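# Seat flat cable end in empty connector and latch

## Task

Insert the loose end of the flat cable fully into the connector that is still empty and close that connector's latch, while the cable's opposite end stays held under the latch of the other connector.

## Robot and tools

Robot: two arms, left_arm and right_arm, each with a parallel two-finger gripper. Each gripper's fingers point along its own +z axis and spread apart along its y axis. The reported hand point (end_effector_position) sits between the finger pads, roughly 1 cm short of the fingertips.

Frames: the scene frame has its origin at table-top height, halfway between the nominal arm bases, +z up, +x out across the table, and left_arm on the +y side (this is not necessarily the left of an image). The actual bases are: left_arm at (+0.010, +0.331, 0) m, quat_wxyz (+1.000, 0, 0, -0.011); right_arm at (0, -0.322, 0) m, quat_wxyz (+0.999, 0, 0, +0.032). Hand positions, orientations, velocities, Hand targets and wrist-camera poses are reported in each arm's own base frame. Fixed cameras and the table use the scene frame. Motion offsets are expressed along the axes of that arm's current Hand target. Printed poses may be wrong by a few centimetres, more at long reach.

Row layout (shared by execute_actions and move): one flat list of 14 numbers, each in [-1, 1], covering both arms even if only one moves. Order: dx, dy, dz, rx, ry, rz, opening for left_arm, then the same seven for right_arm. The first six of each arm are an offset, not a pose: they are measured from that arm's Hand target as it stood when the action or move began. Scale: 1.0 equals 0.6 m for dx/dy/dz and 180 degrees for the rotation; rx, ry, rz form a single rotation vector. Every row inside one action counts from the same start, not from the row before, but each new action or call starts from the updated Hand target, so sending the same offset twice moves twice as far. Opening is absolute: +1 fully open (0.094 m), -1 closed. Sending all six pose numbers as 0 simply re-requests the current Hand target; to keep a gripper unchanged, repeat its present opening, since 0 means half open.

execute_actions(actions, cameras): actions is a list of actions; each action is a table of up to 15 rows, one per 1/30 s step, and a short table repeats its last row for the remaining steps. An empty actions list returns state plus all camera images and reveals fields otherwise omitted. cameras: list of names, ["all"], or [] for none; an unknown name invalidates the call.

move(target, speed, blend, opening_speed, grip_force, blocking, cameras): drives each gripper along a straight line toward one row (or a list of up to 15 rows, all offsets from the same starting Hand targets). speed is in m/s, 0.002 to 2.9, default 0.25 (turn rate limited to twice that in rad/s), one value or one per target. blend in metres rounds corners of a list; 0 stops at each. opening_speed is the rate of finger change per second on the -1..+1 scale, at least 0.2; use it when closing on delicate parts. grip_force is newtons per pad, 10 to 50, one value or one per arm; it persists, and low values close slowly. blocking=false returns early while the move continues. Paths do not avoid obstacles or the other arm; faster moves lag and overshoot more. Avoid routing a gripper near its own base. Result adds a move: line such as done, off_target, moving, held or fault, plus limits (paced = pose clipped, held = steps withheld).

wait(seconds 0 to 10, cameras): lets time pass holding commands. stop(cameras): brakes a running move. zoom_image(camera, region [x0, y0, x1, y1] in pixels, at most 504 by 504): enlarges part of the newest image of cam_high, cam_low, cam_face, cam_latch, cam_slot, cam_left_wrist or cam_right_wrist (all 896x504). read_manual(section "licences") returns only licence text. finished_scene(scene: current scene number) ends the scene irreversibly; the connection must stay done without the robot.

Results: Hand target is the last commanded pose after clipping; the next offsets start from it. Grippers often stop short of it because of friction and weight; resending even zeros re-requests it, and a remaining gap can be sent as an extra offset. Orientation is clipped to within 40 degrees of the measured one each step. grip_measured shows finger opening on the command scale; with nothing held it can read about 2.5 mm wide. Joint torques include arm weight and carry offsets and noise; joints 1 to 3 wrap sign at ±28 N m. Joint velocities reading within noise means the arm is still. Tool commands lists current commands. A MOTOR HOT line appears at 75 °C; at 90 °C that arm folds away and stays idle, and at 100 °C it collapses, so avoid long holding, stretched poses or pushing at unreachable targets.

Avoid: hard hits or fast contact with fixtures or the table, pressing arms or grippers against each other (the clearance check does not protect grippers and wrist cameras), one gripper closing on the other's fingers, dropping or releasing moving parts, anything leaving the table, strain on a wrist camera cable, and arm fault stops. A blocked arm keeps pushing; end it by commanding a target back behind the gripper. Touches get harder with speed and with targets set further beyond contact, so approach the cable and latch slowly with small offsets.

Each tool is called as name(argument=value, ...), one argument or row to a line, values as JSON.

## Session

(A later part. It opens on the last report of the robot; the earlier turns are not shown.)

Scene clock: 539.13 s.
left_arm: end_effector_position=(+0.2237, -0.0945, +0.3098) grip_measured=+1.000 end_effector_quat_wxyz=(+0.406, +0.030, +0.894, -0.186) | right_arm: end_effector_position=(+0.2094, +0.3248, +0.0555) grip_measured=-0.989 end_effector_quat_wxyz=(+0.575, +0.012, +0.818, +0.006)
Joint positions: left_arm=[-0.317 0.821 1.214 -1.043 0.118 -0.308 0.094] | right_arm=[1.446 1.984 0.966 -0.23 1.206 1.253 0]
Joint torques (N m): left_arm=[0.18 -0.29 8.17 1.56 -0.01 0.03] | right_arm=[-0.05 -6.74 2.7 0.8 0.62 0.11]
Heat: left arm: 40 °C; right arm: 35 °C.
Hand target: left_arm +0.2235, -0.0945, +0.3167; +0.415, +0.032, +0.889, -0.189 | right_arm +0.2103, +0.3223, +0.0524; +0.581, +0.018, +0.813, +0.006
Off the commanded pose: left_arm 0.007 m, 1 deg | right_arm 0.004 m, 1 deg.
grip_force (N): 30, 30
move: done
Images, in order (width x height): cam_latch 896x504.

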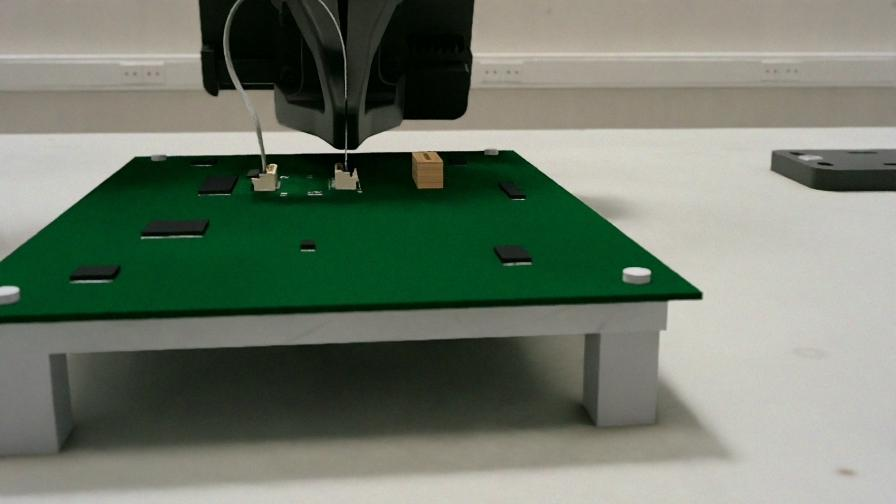

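move(
  target=[0,0,0,0,0,0,1,0.0055,0.0003,0.0019,0,0,0,-1],
  speed=0.03,
  cameras=["cam_latch","cam_slot"],
)

zoom_image(
  camera="cam_latch",
  region=[320, 135, 376, 199],
)

zoom_image(
  camera="cam_slot",
  region=[380, 270, 540, 390],
)

Scene clock: 540.93 s.
left_arm: end_effector_position=(+0.2237, -0.0945, +0.3098) grip_measured=+1.000 end_effector_quat_wxyz=(+0.406, +0.030, +0.894, -0.186) | right_arm: end_effector_position=(+0.2093, +0.3264, +0.0553) grip_measured=-0.989 end_effector_quat_wxyz=(+0.576, +0.015, +0.817, +0.011)
Joint positions: left_arm=[-0.317 0.821 1.214 -1.043 0.118 -0.308 0.094] | right_arm=[1.447 1.987 0.966 -0.216 1.206 1.253 0]
Joint torques (N m): left_arm=[0.09 -0.25 8.29 1.6 -0.02 0.04] | right_arm=[-0.12 -6.22 2.58 0.79 0.59 0.11]
Heat: left arm: 40 °C; right arm: 34 °C.
Hand target: left_arm +0.2235, -0.0945, +0.3167; +0.415, +0.032, +0.889, -0.189 | right_arm +0.2103, +0.3227, +0.0489; +0.581, +0.018, +0.814, +0.006
Off the commanded pose: left_arm 0.007 m, 1 deg | right_arm 0.008 m, 1 deg.
grip_force (N): 30, 30
move: done
Images, in order (width x height): cam_latch 896x504, cam_slot 896x504.

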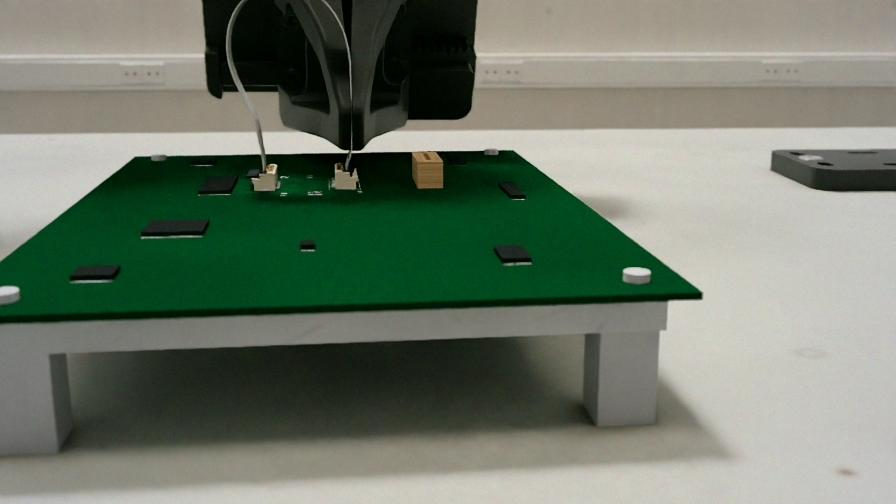

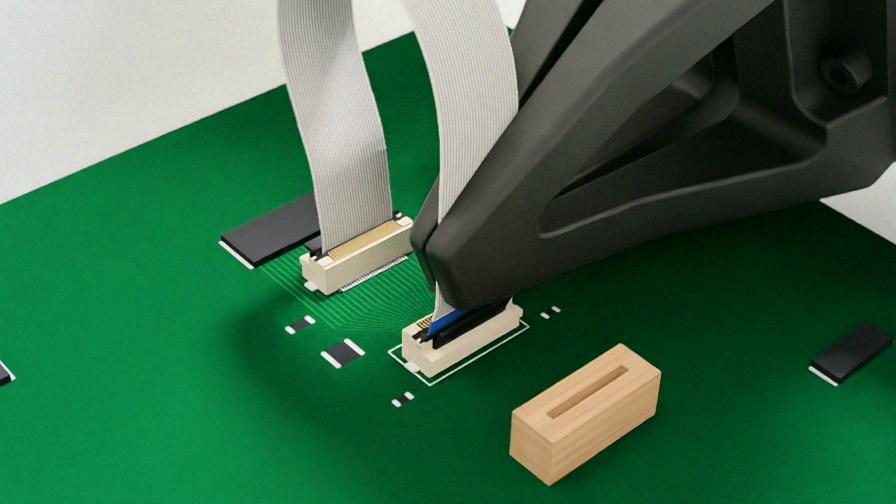

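Scaled by 7.875 from the camera's 896x504 image, which has a finer 1280x720 frame.

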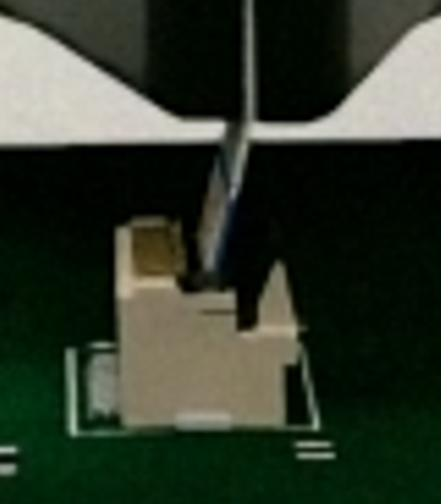

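Scaled by 3.150 from the camera's 896x504 image, which has a finer 1280x720 frame.

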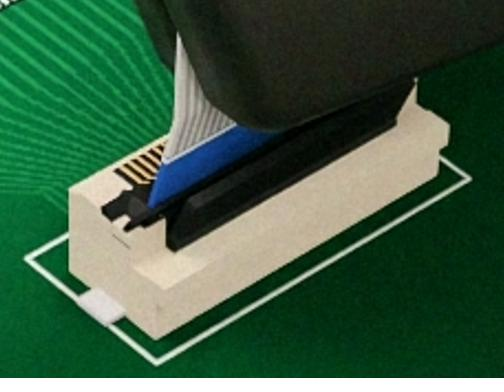

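move(
  target=[0,0,0,0,0,0,1,-0.0002,-0.0045,0,0,0,0,-1],
  speed=0.03,
  cameras=["cam_latch"],
)

zoom_image(
  camera="cam_latch",
  region=[320, 135, 376, 199],
)

Scene clock: 542.90 s.
left_arm: end_effector_position=(+0.2237, -0.0945, +0.3098) grip_measured=+1.000 end_effector_quat_wxyz=(+0.406, +0.030, +0.894, -0.186) | right_arm: end_effector_position=(+0.2091, +0.3227, +0.0548) grip_measured=-0.989 end_effector_quat_wxyz=(+0.581, +0.014, +0.814, +0.007)
Joint positions: left_arm=[-0.317 0.821 1.214 -1.043 0.118 -0.308 0.094] | right_arm=[1.449 1.987 0.951 -0.207 1.22 1.253 0]
Joint torques (N m): left_arm=[0.23 -0.24 8.18 1.6 0.01 0.03] | right_arm=[-0.36 -6.67 2.69 0.79 0.47 0.08]
Heat: left arm: 40 °C; right arm: 34 °C.
Hand target: left_arm +0.2235, -0.0945, +0.3167; +0.415, +0.032, +0.889, -0.189 | right_arm +0.2103, +0.3199, +0.0489; +0.581, +0.018, +0.814, +0.006
Off the commanded pose: left_arm 0.007 m, 1 deg | right_arm 0.007 m, 0 deg.
grip_force (N): 30, 30
move: done
Images, in order (width x height): cam_latch 896x504.

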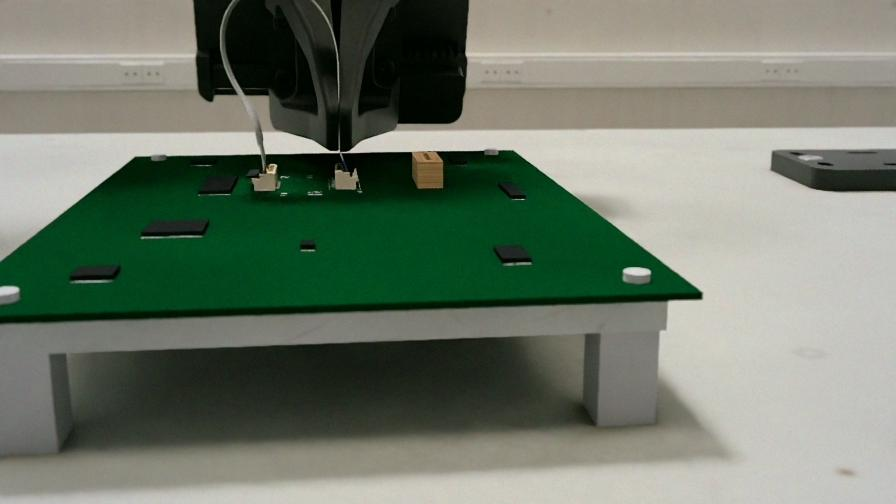

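Scaled by 7.875 from the camera's 896x504 image, which has a finer 1280x720 frame.

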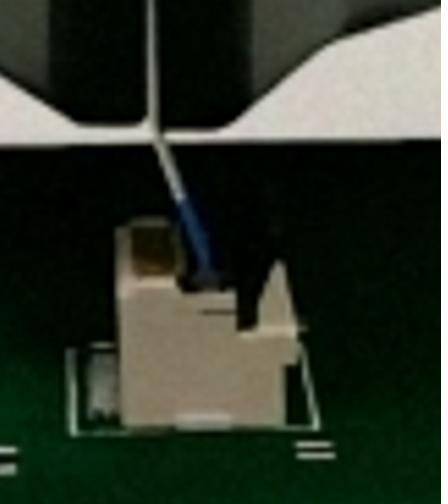

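move(
  target=[0,0,0,0,0,0,1,0.0002,0.0055,0,0,0,0,-1],
  speed=0.03,
  cameras=["cam_latch"],
)

zoom_image(
  camera="cam_latch",
  region=[320, 135, 376, 199],
)

Scene clock: 544.87 s.
left_arm: end_effector_position=(+0.2237, -0.0945, +0.3098) grip_measured=+1.000 end_effector_quat_wxyz=(+0.406, +0.030, +0.894, -0.186) | right_arm: end_effector_position=(+0.2091, +0.3226, +0.0547) grip_measured=-0.989 end_effector_quat_wxyz=(+0.581, +0.014, +0.814, +0.007)
Joint positions: left_arm=[-0.317 0.821 1.214 -1.043 0.118 -0.308 0.094] | right_arm=[1.449 1.987 0.951 -0.207 1.22 1.253 0]
Joint torques (N m): left_arm=[0.01 -0.28 8.25 1.62 -0.03 0.02] | right_arm=[-0.27 -6.01 3.79 0.73 0.49 0.11]
Heat: left arm: 40 °C; right arm: 34 °C.
Hand target: left_arm +0.2235, -0.0945, +0.3167; +0.415, +0.032, +0.889, -0.189 | right_arm +0.2104, +0.3232, +0.0489; +0.581, +0.018, +0.814, +0.006
Off the commanded pose: left_arm 0.007 m, 1 deg | right_arm 0.006 m, 0 deg.
grip_force (N): 30, 30
move: done
Images, in order (width x height): cam_latch 896x504.

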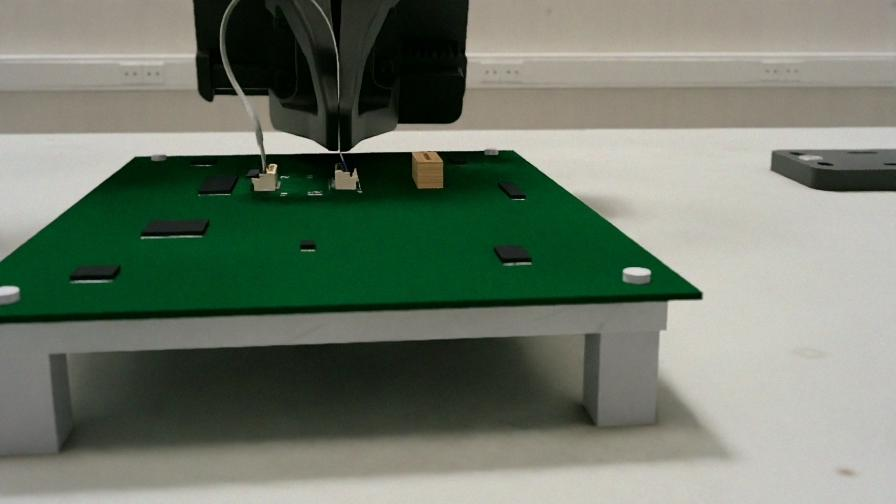

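Scaled by 7.875 from the camera's 896x504 image, which has a finer 1280x720 frame.

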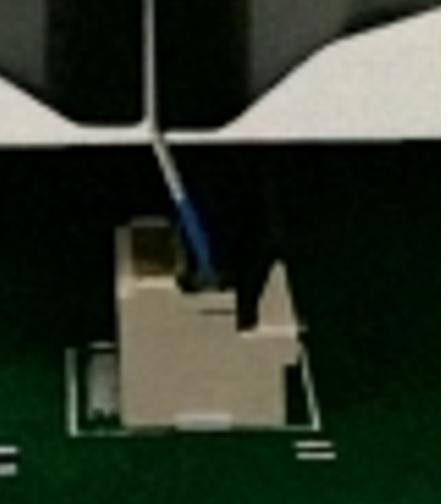

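move(
  target=[0,0,0,0,0,0,1,0.0002,0.005,0,0,0,0,-1],
  speed=0.03,
)

move(
  target=[0,0,0,0,0,0,1,0.0002,0.0042,0,0,0,0,-1],
  speed=0.03,
  cameras=["cam_latch"],
)

zoom_image(
  camera="cam_latch",
  region=[320, 135, 376, 199],
)

Scene clock: 546.70 s.
left_arm: end_effector_position=(+0.2237, -0.0945, +0.3098) grip_measured=+1.000 end_effector_quat_wxyz=(+0.406, +0.030, +0.894, -0.186) | right_arm: end_effector_position=(+0.2091, +0.3238, +0.0549) grip_measured=-0.989 end_effector_quat_wxyz=(+0.584, +0.014, +0.812, +0.006)
Joint positions: left_arm=[-0.317 0.821 1.214 -1.043 0.118 -0.308 0.094] | right_arm=[1.451 1.994 0.957 -0.207 1.228 1.253 0]
Joint torques (N m): left_arm=[0.03 -0.12 8.34 1.58 0 0.03] | right_arm=[-0.34 -5.93 4.48 0.64 0.43 0.12]
Heat: left arm: 40 °C; right arm: 34 °C.
Hand target: left_arm +0.2235, -0.0945, +0.3167; +0.415, +0.032, +0.889, -0.189 | right_arm +0.2105, +0.3261, +0.0489; +0.581, +0.018, +0.813, +0.006
Off the commanded pose: left_arm 0.007 m, 1 deg | right_arm 0.007 m, 1 deg.
grip_force (N): 30, 30
move: done

Scene clock: 547.40 s.
left_arm: end_effector_position=(+0.2237, -0.0945, +0.3098) grip_measured=+1.000 end_effector_quat_wxyz=(+0.406, +0.030, +0.894, -0.186) | right_arm: end_effector_position=(+0.2090, +0.3277, +0.0544) grip_measured=-0.989 end_effector_quat_wxyz=(+0.583, +0.014, +0.813, +0.009)
Joint positions: left_arm=[-0.317 0.821 1.214 -1.043 0.118 -0.308 0.094] | right_arm=[1.452 2.003 0.97 -0.207 1.225 1.253 0]
Joint torques (N m): left_arm=[0.05 -0.38 8.32 1.59 -0.04 0.07] | right_arm=[-0.32 -6.12 4.42 0.59 0.46 0.14]
Heat: left arm: 40 °C; right arm: 34 °C.
Hand target: left_arm +0.2235, -0.0945, +0.3167; +0.415, +0.032, +0.889, -0.189 | right_arm +0.2105, +0.3288, +0.0489; +0.581, +0.018, +0.813, +0.006
Off the commanded pose: left_arm 0.007 m, 1 deg | right_arm 0.006 m, 1 deg.
grip_force (N): 30, 30
move: done
Images, in order (width x height): cam_latch 896x504.

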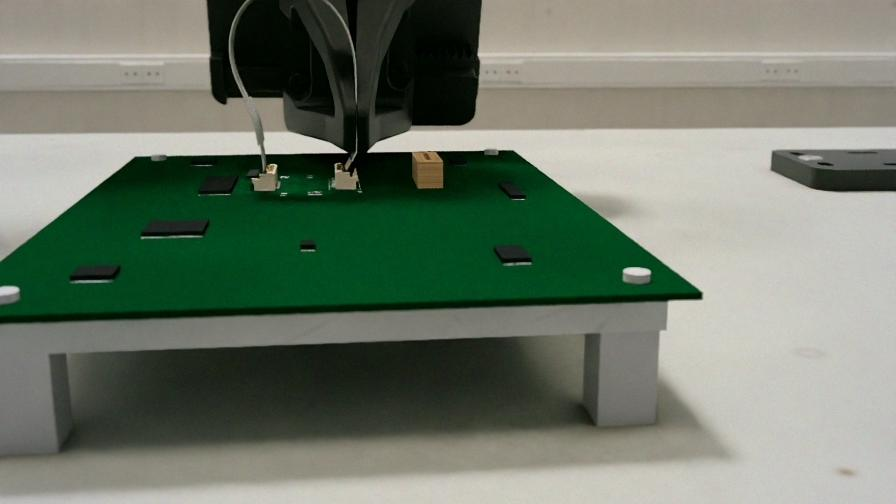

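Scaled by 7.875 from the camera's 896x504 image, which has a finer 1280x720 frame.

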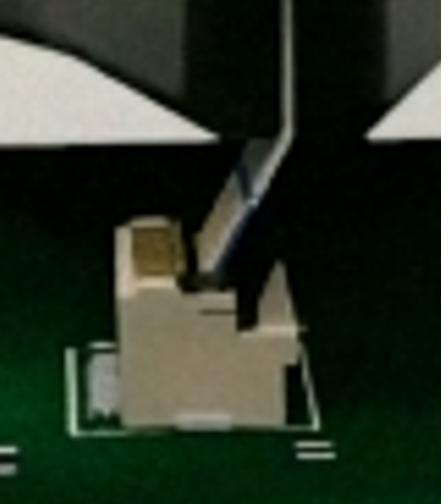

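move(
  target=[0,0,0,0,0,0,1,-0.0004,-0.0097,0.0001,0,0,0,-1],
  speed=0.03,
  cameras=["cam_latch"],
)

zoom_image(
  camera="cam_latch",
  region=[320, 135, 376, 199],
)

Scene clock: 549.87 s.
left_arm: end_effector_position=(+0.2237, -0.0945, +0.3098) grip_measured=+1.000 end_effector_quat_wxyz=(+0.406, +0.030, +0.894, -0.186) | right_arm: end_effector_position=(+0.2090, +0.3277, +0.0543) grip_measured=-0.989 end_effector_quat_wxyz=(+0.582, +0.014, +0.813, +0.009)
Joint positions: left_arm=[-0.317 0.821 1.214 -1.043 0.118 -0.308 0.094] | right_arm=[1.452 2.003 0.97 -0.207 1.224 1.253 0]
Joint torques (N m): left_arm=[0.17 -0.34 8.28 1.58 -0.01 0.01] | right_arm=[-0.51 -7.28 2.33 0.72 0.45 0.11]
Heat: left arm: 40 °C; right arm: 34 °C.
Hand target: left_arm +0.2235, -0.0945, +0.3167; +0.415, +0.032, +0.889, -0.189 | right_arm +0.2104, +0.3229, +0.0489; +0.581, +0.018, +0.814, +0.006
Off the commanded pose: left_arm 0.007 m, 1 deg | right_arm 0.007 m, 1 deg.
grip_force (N): 30, 30
move: done
Images, in order (width x height): cam_latch 896x504.

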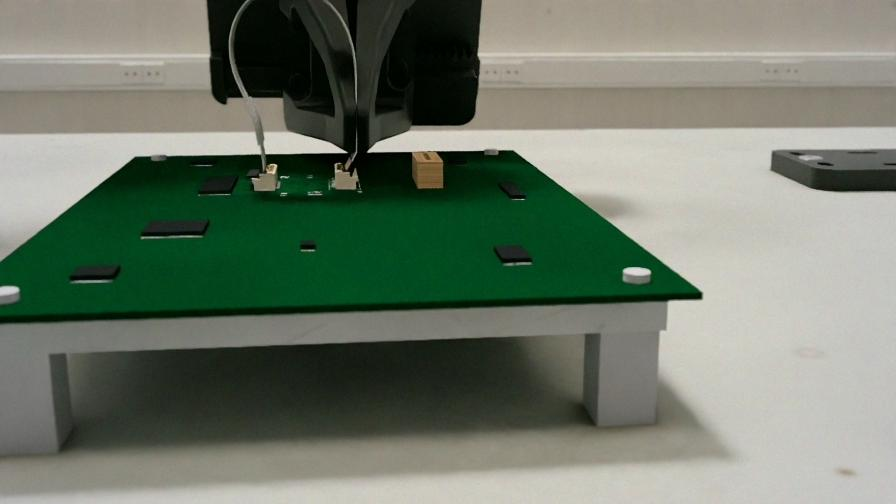

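Scaled by 7.875 from the camera's 896x504 image, which has a finer 1280x720 frame.

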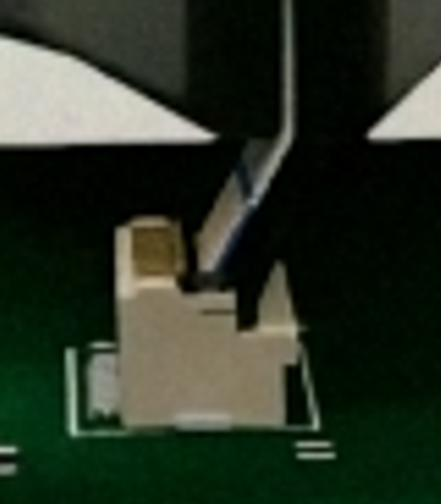

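move(
  target=[0,0,0,0,0,0,1,0,-0.0015,0,0,0,0,-1],
  speed=0.02,
)

move(
  target=[0,0,0,0,0,0,1,0,-0.0015,0,0,0,0,-1],
  speed=0.02,
  cameras=["cam_latch"],
)

zoom_image(
  camera="cam_latch",
  region=[320, 135, 376, 199],
)

Scene clock: 551.73 s.
left_arm: end_effector_position=(+0.2237, -0.0945, +0.3098) grip_measured=+1.000 end_effector_quat_wxyz=(+0.406, +0.030, +0.894, -0.186) | right_arm: end_effector_position=(+0.2090, +0.3273, +0.0538) grip_measured=-0.989 end_effector_quat_wxyz=(+0.583, +0.015, +0.812, +0.010)
Joint positions: left_arm=[-0.317 0.821 1.214 -1.043 0.118 -0.308 0.094] | right_arm=[1.452 2.003 0.966 -0.2 1.225 1.253 0]
Joint torques (N m): left_arm=[-0.05 -0.23 8.29 1.6 -0.03 0.01] | right_arm=[-0.54 -7.45 2.24 0.68 0.44 0.1]
Heat: left arm: 40 °C; right arm: 34 °C.
Hand target: left_arm +0.2235, -0.0945, +0.3167; +0.415, +0.032, +0.889, -0.189 | right_arm +0.2104, +0.3220, +0.0488; +0.581, +0.018, +0.814, +0.006
Off the commanded pose: left_arm 0.007 m, 1 deg | right_arm 0.007 m, 1 deg.
grip_force (N): 30, 30
move: done

Scene clock: 552.50 s.
left_arm: end_effector_position=(+0.2237, -0.0945, +0.3098) grip_measured=+1.000 end_effector_quat_wxyz=(+0.406, +0.030, +0.894, -0.186) | right_arm: end_effector_position=(+0.2090, +0.3272, +0.0537) grip_measured=-0.989 end_effector_quat_wxyz=(+0.584, +0.016, +0.812, +0.012)
Joint positions: left_arm=[-0.317 0.821 1.214 -1.043 0.118 -0.308 0.094] | right_arm=[1.452 2.003 0.963 -0.193 1.226 1.253 0]
Joint torques (N m): left_arm=[0.18 -0.1 8.31 1.56 -0.03 0.04] | right_arm=[-0.58 -7.61 2.17 0.67 0.43 0.09]
Heat: left arm: 40 °C; right arm: 34 °C.
Hand target: left_arm +0.2235, -0.0945, +0.3167; +0.415, +0.032, +0.889, -0.189 | right_arm +0.2104, +0.3211, +0.0488; +0.581, +0.018, +0.814, +0.006
Off the commanded pose: left_arm 0.007 m, 1 deg | right_arm 0.008 m, 1 deg.
grip_force (N): 30, 30
move: done
Images, in order (width x height): cam_latch 896x504.

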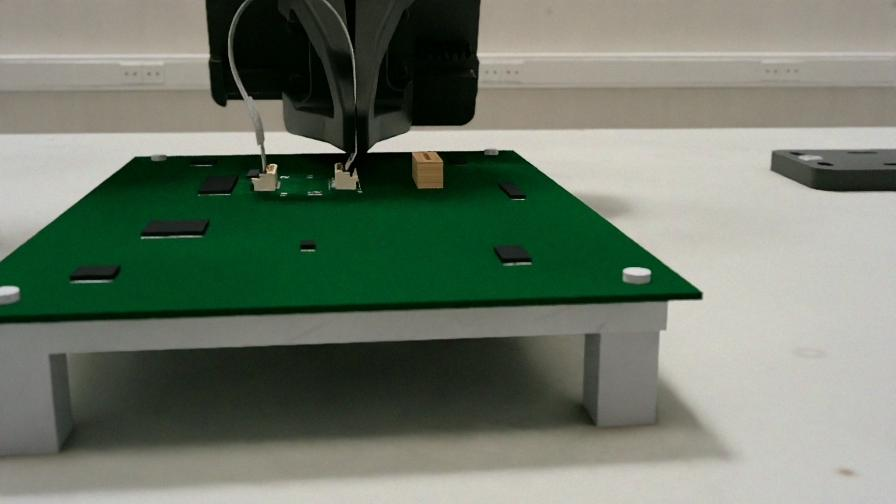

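Scaled by 7.875 from the camera's 896x504 image, which has a finer 1280x720 frame.

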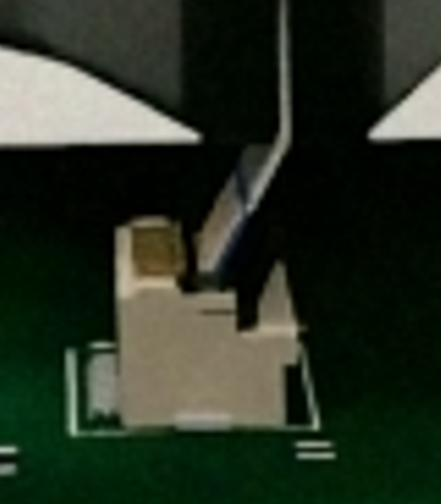

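move(
  target=[
    [0,0,0,0,0,0,1,-0.0472,0.0015,-0.0161,0,0,0,-1],
    [0,0,0,0,0,0,1,-0.0544,0.0232,-0.0003,0,0,0,-1],
    [0,0,0,0,0,0,1,-0.021,0.0068,-0.0068,0,0,0,-1],
    [0,0,0,0,0,0,1,-0.0116,0.0065,-0.0036,0,0,0,-1],
  ],
  speed=0.04,
  blend=[0.004,0,0.003,0],
  cameras=["cam_latch","cam_slot","cam_face"],
)

zoom_image(
  camera="cam_latch",
  region=[320, 135, 376, 199],
)

zoom_image(
  camera="cam_slot",
  region=[380, 270, 540, 390],
)

zoom_image(
  camera="cam_face",
  region=[430, 170, 530, 250],
)

Scene clock: 559.30 s.
left_arm: end_effector_position=(+0.2237, -0.0945, +0.3098) grip_measured=+1.000 end_effector_quat_wxyz=(+0.406, +0.030, +0.894, -0.186) | right_arm: end_effector_position=(+0.2107, +0.3249, +0.0566) grip_measured=-0.989 end_effector_quat_wxyz=(+0.569, +0.009, +0.822, +0.002)
Joint positions: left_arm=[-0.317 0.821 1.214 -1.043 0.118 -0.308 0.094] | right_arm=[1.44 1.979 0.978 -0.257 1.191 1.249 0]
Joint torques (N m): left_arm=[0.01 -0.23 8.38 1.6 -0.01 0] | right_arm=[0.49 -6.64 3.03 0.86 0.73 0.14]
Heat: left arm: 40 °C; right arm: 34 °C.
Hand target: left_arm +0.2235, -0.0945, +0.3167; +0.415, +0.032, +0.889, -0.189 | right_arm +0.2107, +0.3248, +0.0563; +0.581, +0.018, +0.814, +0.006
Off the commanded pose: left_arm 0.007 m, 1 deg | right_arm 0.000 m, 2 deg.
grip_force (N): 30, 30
move: done
Images, in order (width x height): cam_face 896x504, cam_latch 896x504, cam_slot 896x504.

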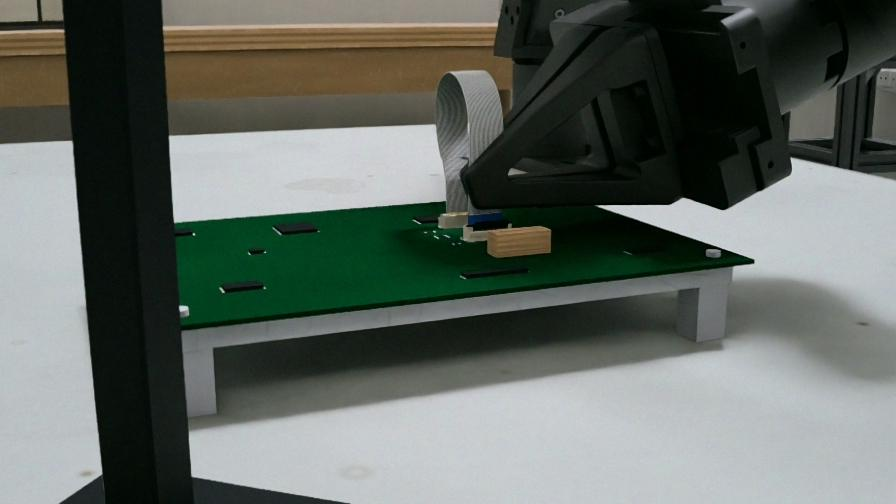

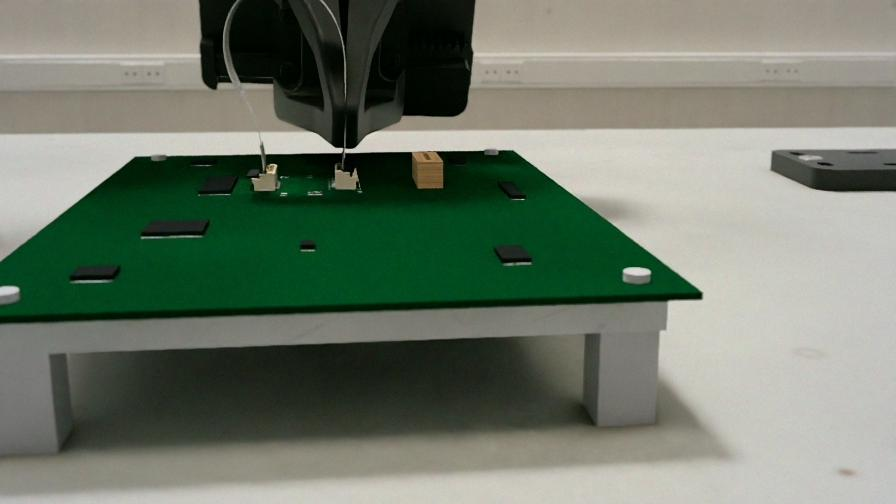

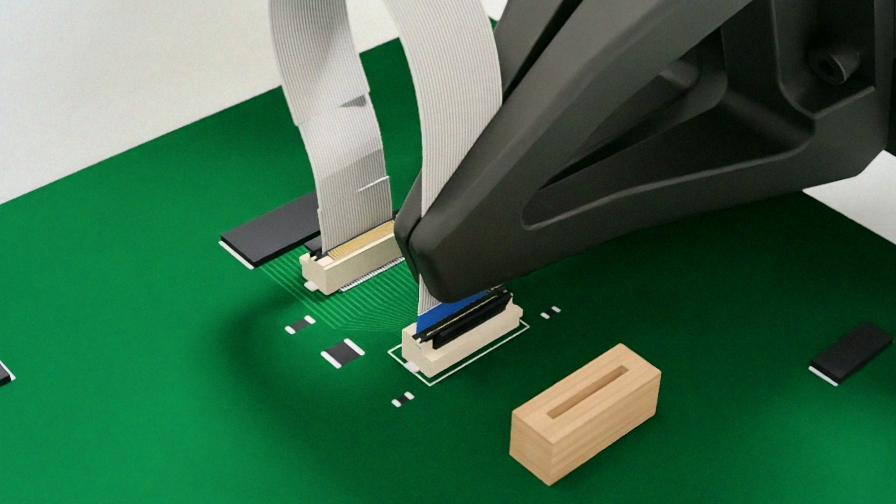

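Scaled by 7.875 from the camera's 896x504 image, which has a finer 1280x720 frame.

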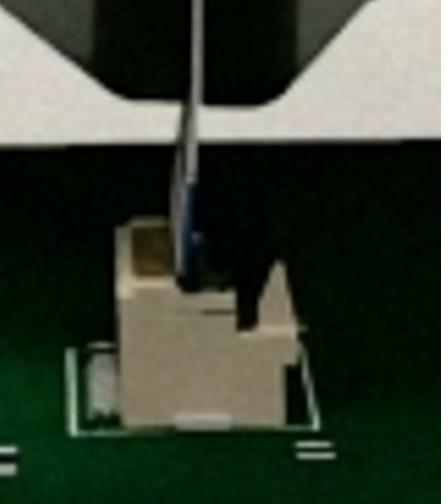

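Scaled by 3.150 from the camera's 896x504 image, which has a finer 1280x720 frame.

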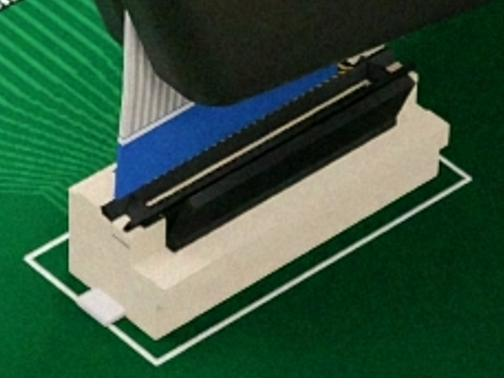

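Scaled by 5.040 from the camera's 896x504 image, which has a finer 1280x720 frame.

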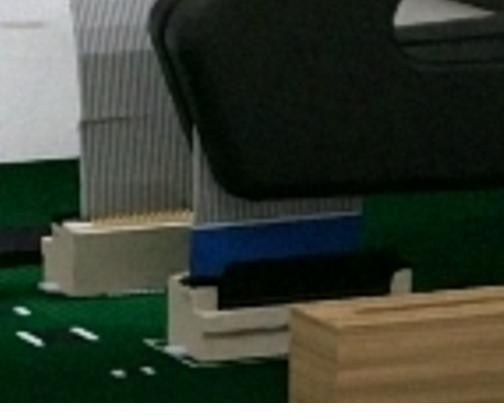

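move(
  target=[
    [0,0,0,0,0,0,1,-0.0394,0.0013,-0.0134,0,0,0,-1],
    [0,0,0,0,0,0,1,-0.042,0.0179,0.0025,0,0,0,-1],
    [0,0,0,0,0,0,1,-0.0086,0.0016,-0.004,0,0,0,-1],
    [0,0,0,0,0,0,1,0.0008,0.0013,-0.0008,0,0,0,-1],
  ],
  speed=0.04,
  blend=[0.004,0,0.003,0],
  cameras=["cam_latch","cam_slot","cam_face"],
)

zoom_image(
  camera="cam_latch",
  region=[320, 135, 376, 199],
)

zoom_image(
  camera="cam_slot",
  region=[380, 270, 540, 390],
)

zoom_image(
  camera="cam_face",
  region=[430, 170, 530, 250],
)

Scene clock: 566.60 s.
left_arm: end_effector_position=(+0.2237, -0.0945, +0.3098) grip_measured=+1.000 end_effector_quat_wxyz=(+0.406, +0.030, +0.894, -0.186) | right_arm: end_effector_position=(+0.2095, +0.3258, +0.0554) grip_measured=-0.989 end_effector_quat_wxyz=(+0.568, +0.008, +0.823, +0.002)
Joint positions: left_arm=[-0.317 0.821 1.214 -1.043 0.118 -0.308 0.094] | right_arm=[1.443 1.983 0.982 -0.264 1.189 1.255 0]
Joint torques (N m): left_arm=[0.01 -0.18 8.29 1.6 -0.03 0.01] | right_arm=[0.38 -6.74 3.04 0.85 0.75 0.17]
Heat: left arm: 40 °C; right arm: 34 °C.
Hand target: left_arm +0.2235, -0.0945, +0.3167; +0.415, +0.032, +0.889, -0.189 | right_arm +0.2101, +0.3256, +0.0560; +0.581, +0.018, +0.814, +0.006
Off the commanded pose: left_arm 0.007 m, 1 deg | right_arm 0.001 m, 2 deg.
grip_force (N): 30, 30
move: done
Images, in order (width x height): cam_face 896x504, cam_latch 896x504, cam_slot 896x504.

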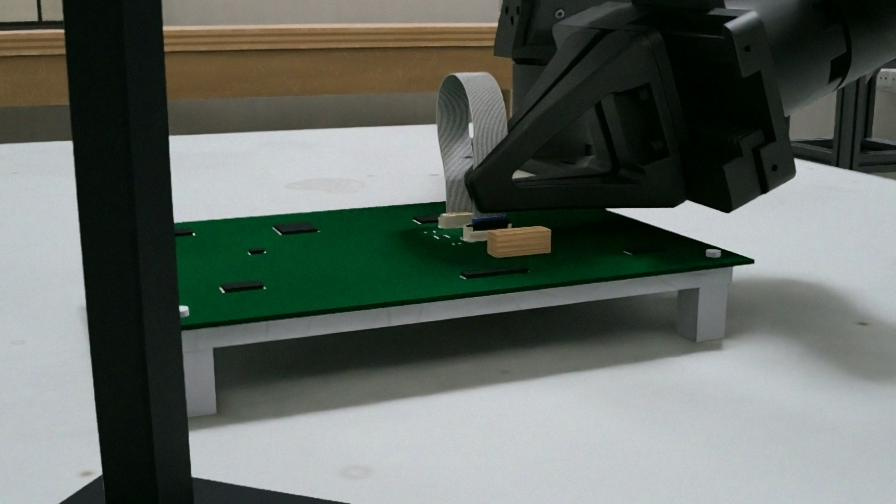

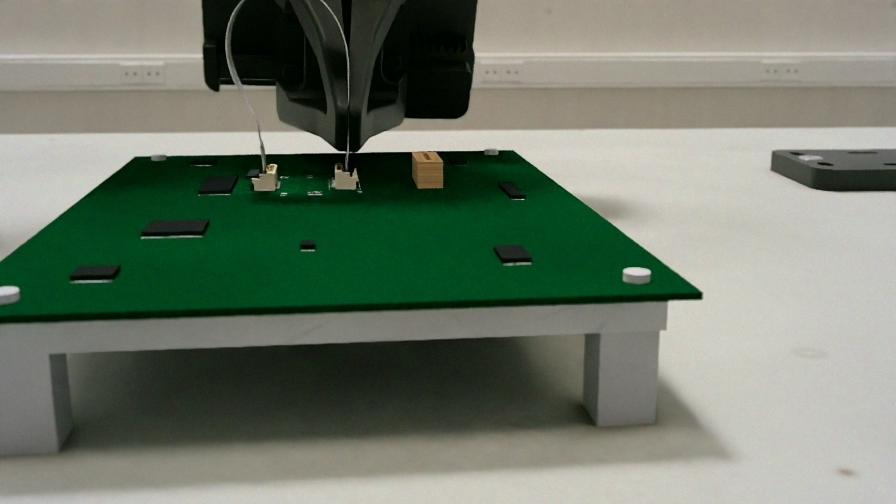

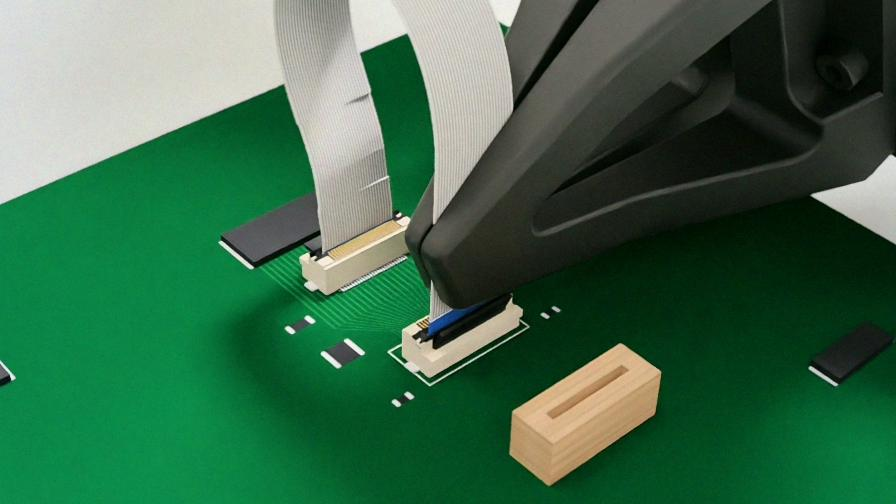

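Scaled by 7.875 from the camera's 896x504 image, which has a finer 1280x720 frame.

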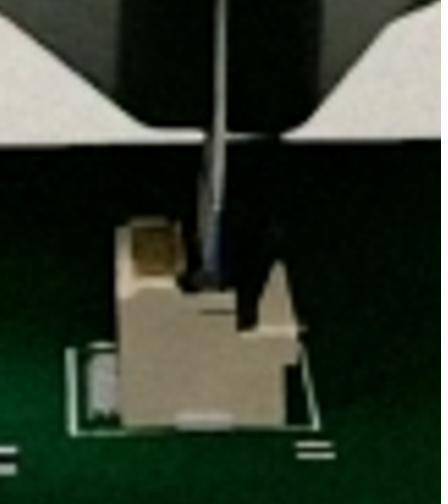

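Scaled by 3.150 from the camera's 896x504 image, which has a finer 1280x720 frame.

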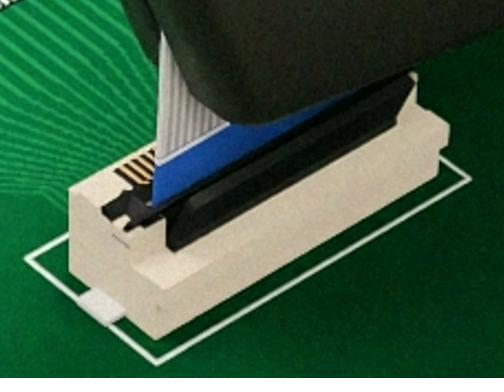

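Scaled by 5.040 from the camera's 896x504 image, which has a finer 1280x720 frame.

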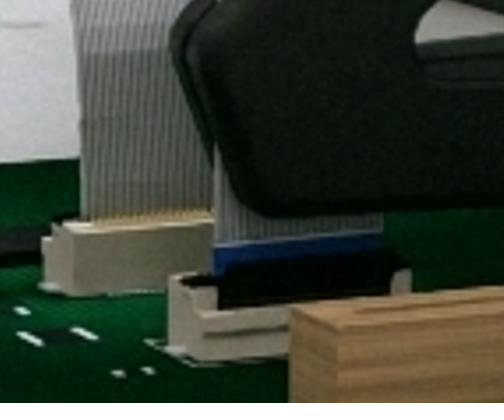

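move(
  target=[0,0,0,0,0,0,1,0.0055,-0.0012,0.0019,0.0012,0,-0.0036,-1],
  speed=0.03,
  cameras=["cam_latch","cam_slot"],
)

zoom_image(
  camera="cam_latch",
  region=[320, 135, 376, 199],
)

zoom_image(
  camera="cam_slot",
  region=[380, 270, 540, 390],
)

Scene clock: 568.60 s.
left_arm: end_effector_position=(+0.2237, -0.0945, +0.3098) grip_measured=+1.000 end_effector_quat_wxyz=(+0.406, +0.030, +0.894, -0.186) | right_arm: end_effector_position=(+0.2094, +0.3257, +0.0548) grip_measured=-0.989 end_effector_quat_wxyz=(+0.571, +0.007, +0.821, +0.000)
Joint positions: left_arm=[-0.317 0.821 1.214 -1.043 0.118 -0.308 0.094] | right_arm=[1.445 1.99 0.982 -0.26 1.198 1.256 0]
Joint torques (N m): left_arm=[0.13 -0.28 8.34 1.58 -0.02 0.02] | right_arm=[0.21 -6.42 3.06 0.83 0.69 0.13]
Heat: left arm: 40 °C; right arm: 34 °C.
Hand target: left_arm +0.2235, -0.0945, +0.3167; +0.415, +0.032, +0.889, -0.189 | right_arm +0.2101, +0.3250, +0.0525; +0.581, +0.014, +0.814, +0.001
Off the commanded pose: left_arm 0.007 m, 1 deg | right_arm 0.003 m, 2 deg.
grip_force (N): 30, 30
move: done
Images, in order (width x height): cam_latch 896x504, cam_slot 896x504.

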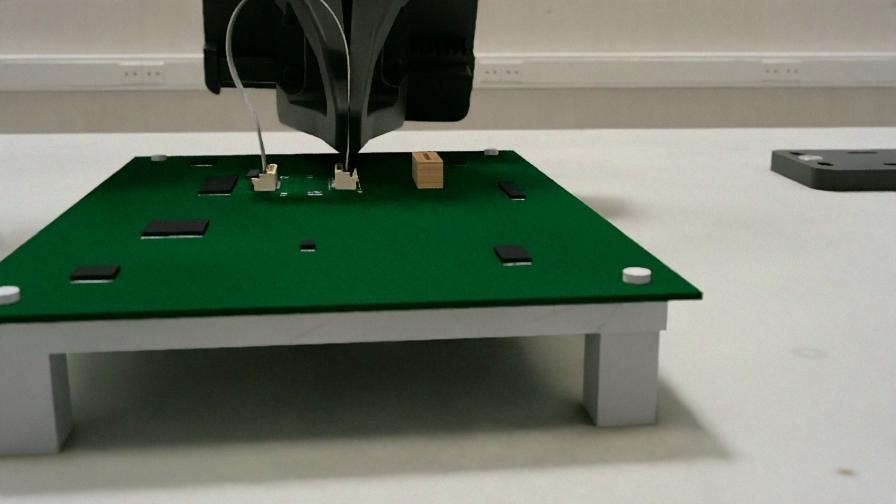

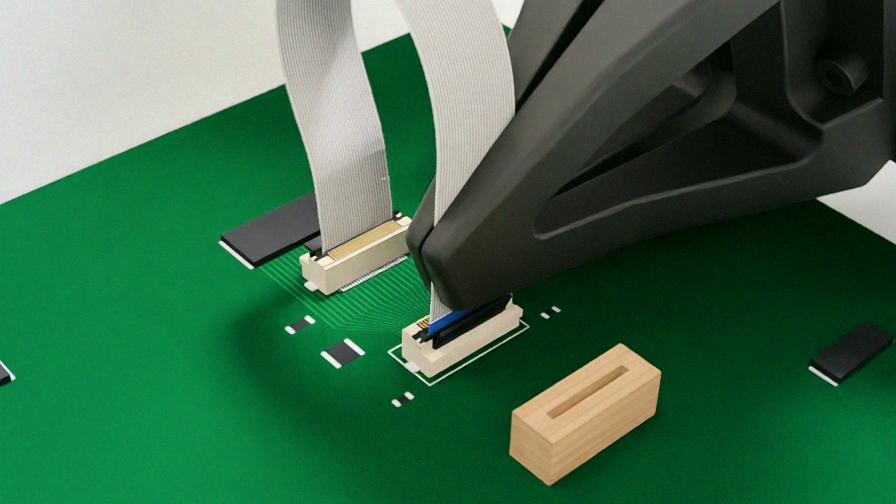

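Scaled by 7.875 from the camera's 896x504 image, which has a finer 1280x720 frame.

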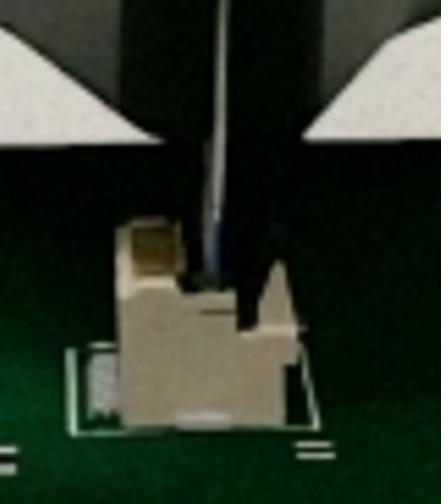

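Scaled by 3.150 from the camera's 896x504 image, which has a finer 1280x720 frame.

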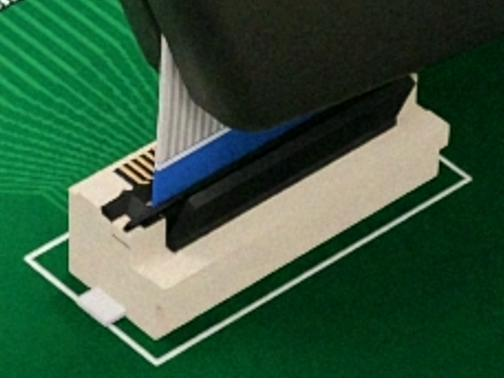

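move(
  target=[0,0,0,0,0,0,1,0.0055,-0.0012,0.0019,0.0006,0.003,-0.0018,-1],
  speed=0.03,
  cameras=["cam_latch","cam_slot"],
)

zoom_image(
  camera="cam_latch",
  region=[320, 135, 376, 199],
)

zoom_image(
  camera="cam_slot",
  region=[380, 270, 540, 390],
)

Scene clock: 571.00 s.
left_arm: end_effector_position=(+0.2237, -0.0945, +0.3098) grip_measured=+1.000 end_effector_quat_wxyz=(+0.406, +0.030, +0.894, -0.186) | right_arm: end_effector_position=(+0.2093, +0.3253, +0.0521) grip_measured=-0.989 end_effector_quat_wxyz=(+0.571, +0.005, +0.821, -0.003)
Joint positions: left_arm=[-0.317 0.821 1.214 -1.043 0.118 -0.308 0.094] | right_arm=[1.445 1.998 0.982 -0.259 1.197 1.256 0]
Joint torques (N m): left_arm=[0.08 -0.39 8.34 1.57 -0.05 0] | right_arm=[0.05 -6.6 2.97 0.79 0.61 0.14]
Heat: left arm: 40 °C; right arm: 34 °C.
Hand target: left_arm +0.2235, -0.0945, +0.3167; +0.415, +0.032, +0.889, -0.189 | right_arm +0.2101, +0.3243, +0.0489; +0.577, +0.013, +0.816, -0.001
Off the commanded pose: left_arm 0.007 m, 1 deg | right_arm 0.003 m, 1 deg.
grip_force (N): 30, 30
move: done
Images, in order (width x height): cam_latch 896x504, cam_slot 896x504.

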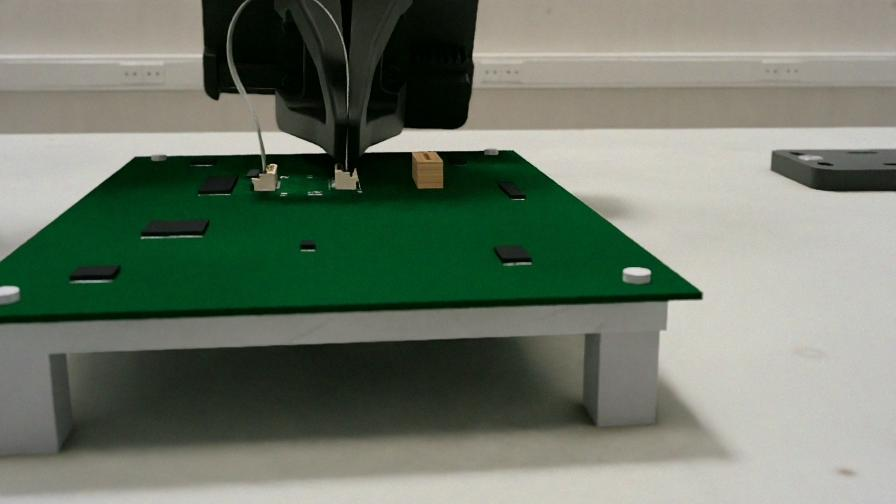

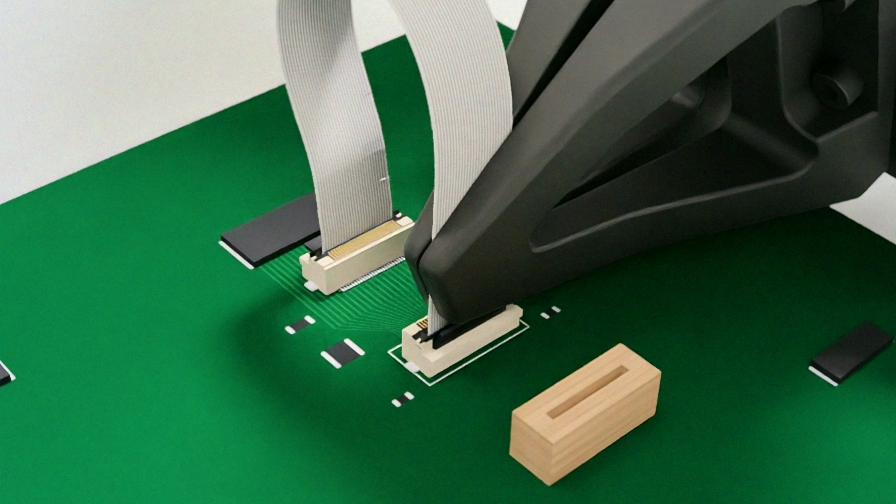

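Scaled by 7.875 from the camera's 896x504 image, which has a finer 1280x720 frame.

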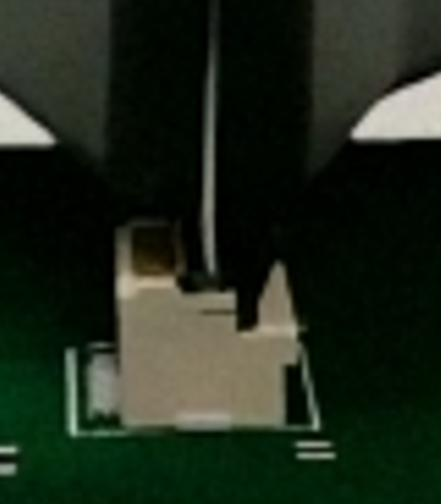

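Scaled by 3.150 from the camera's 896x504 image, which has a finer 1280x720 frame.

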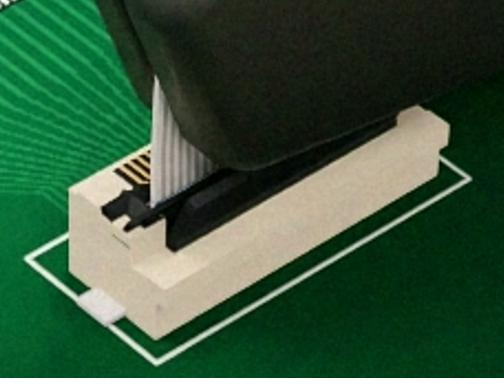

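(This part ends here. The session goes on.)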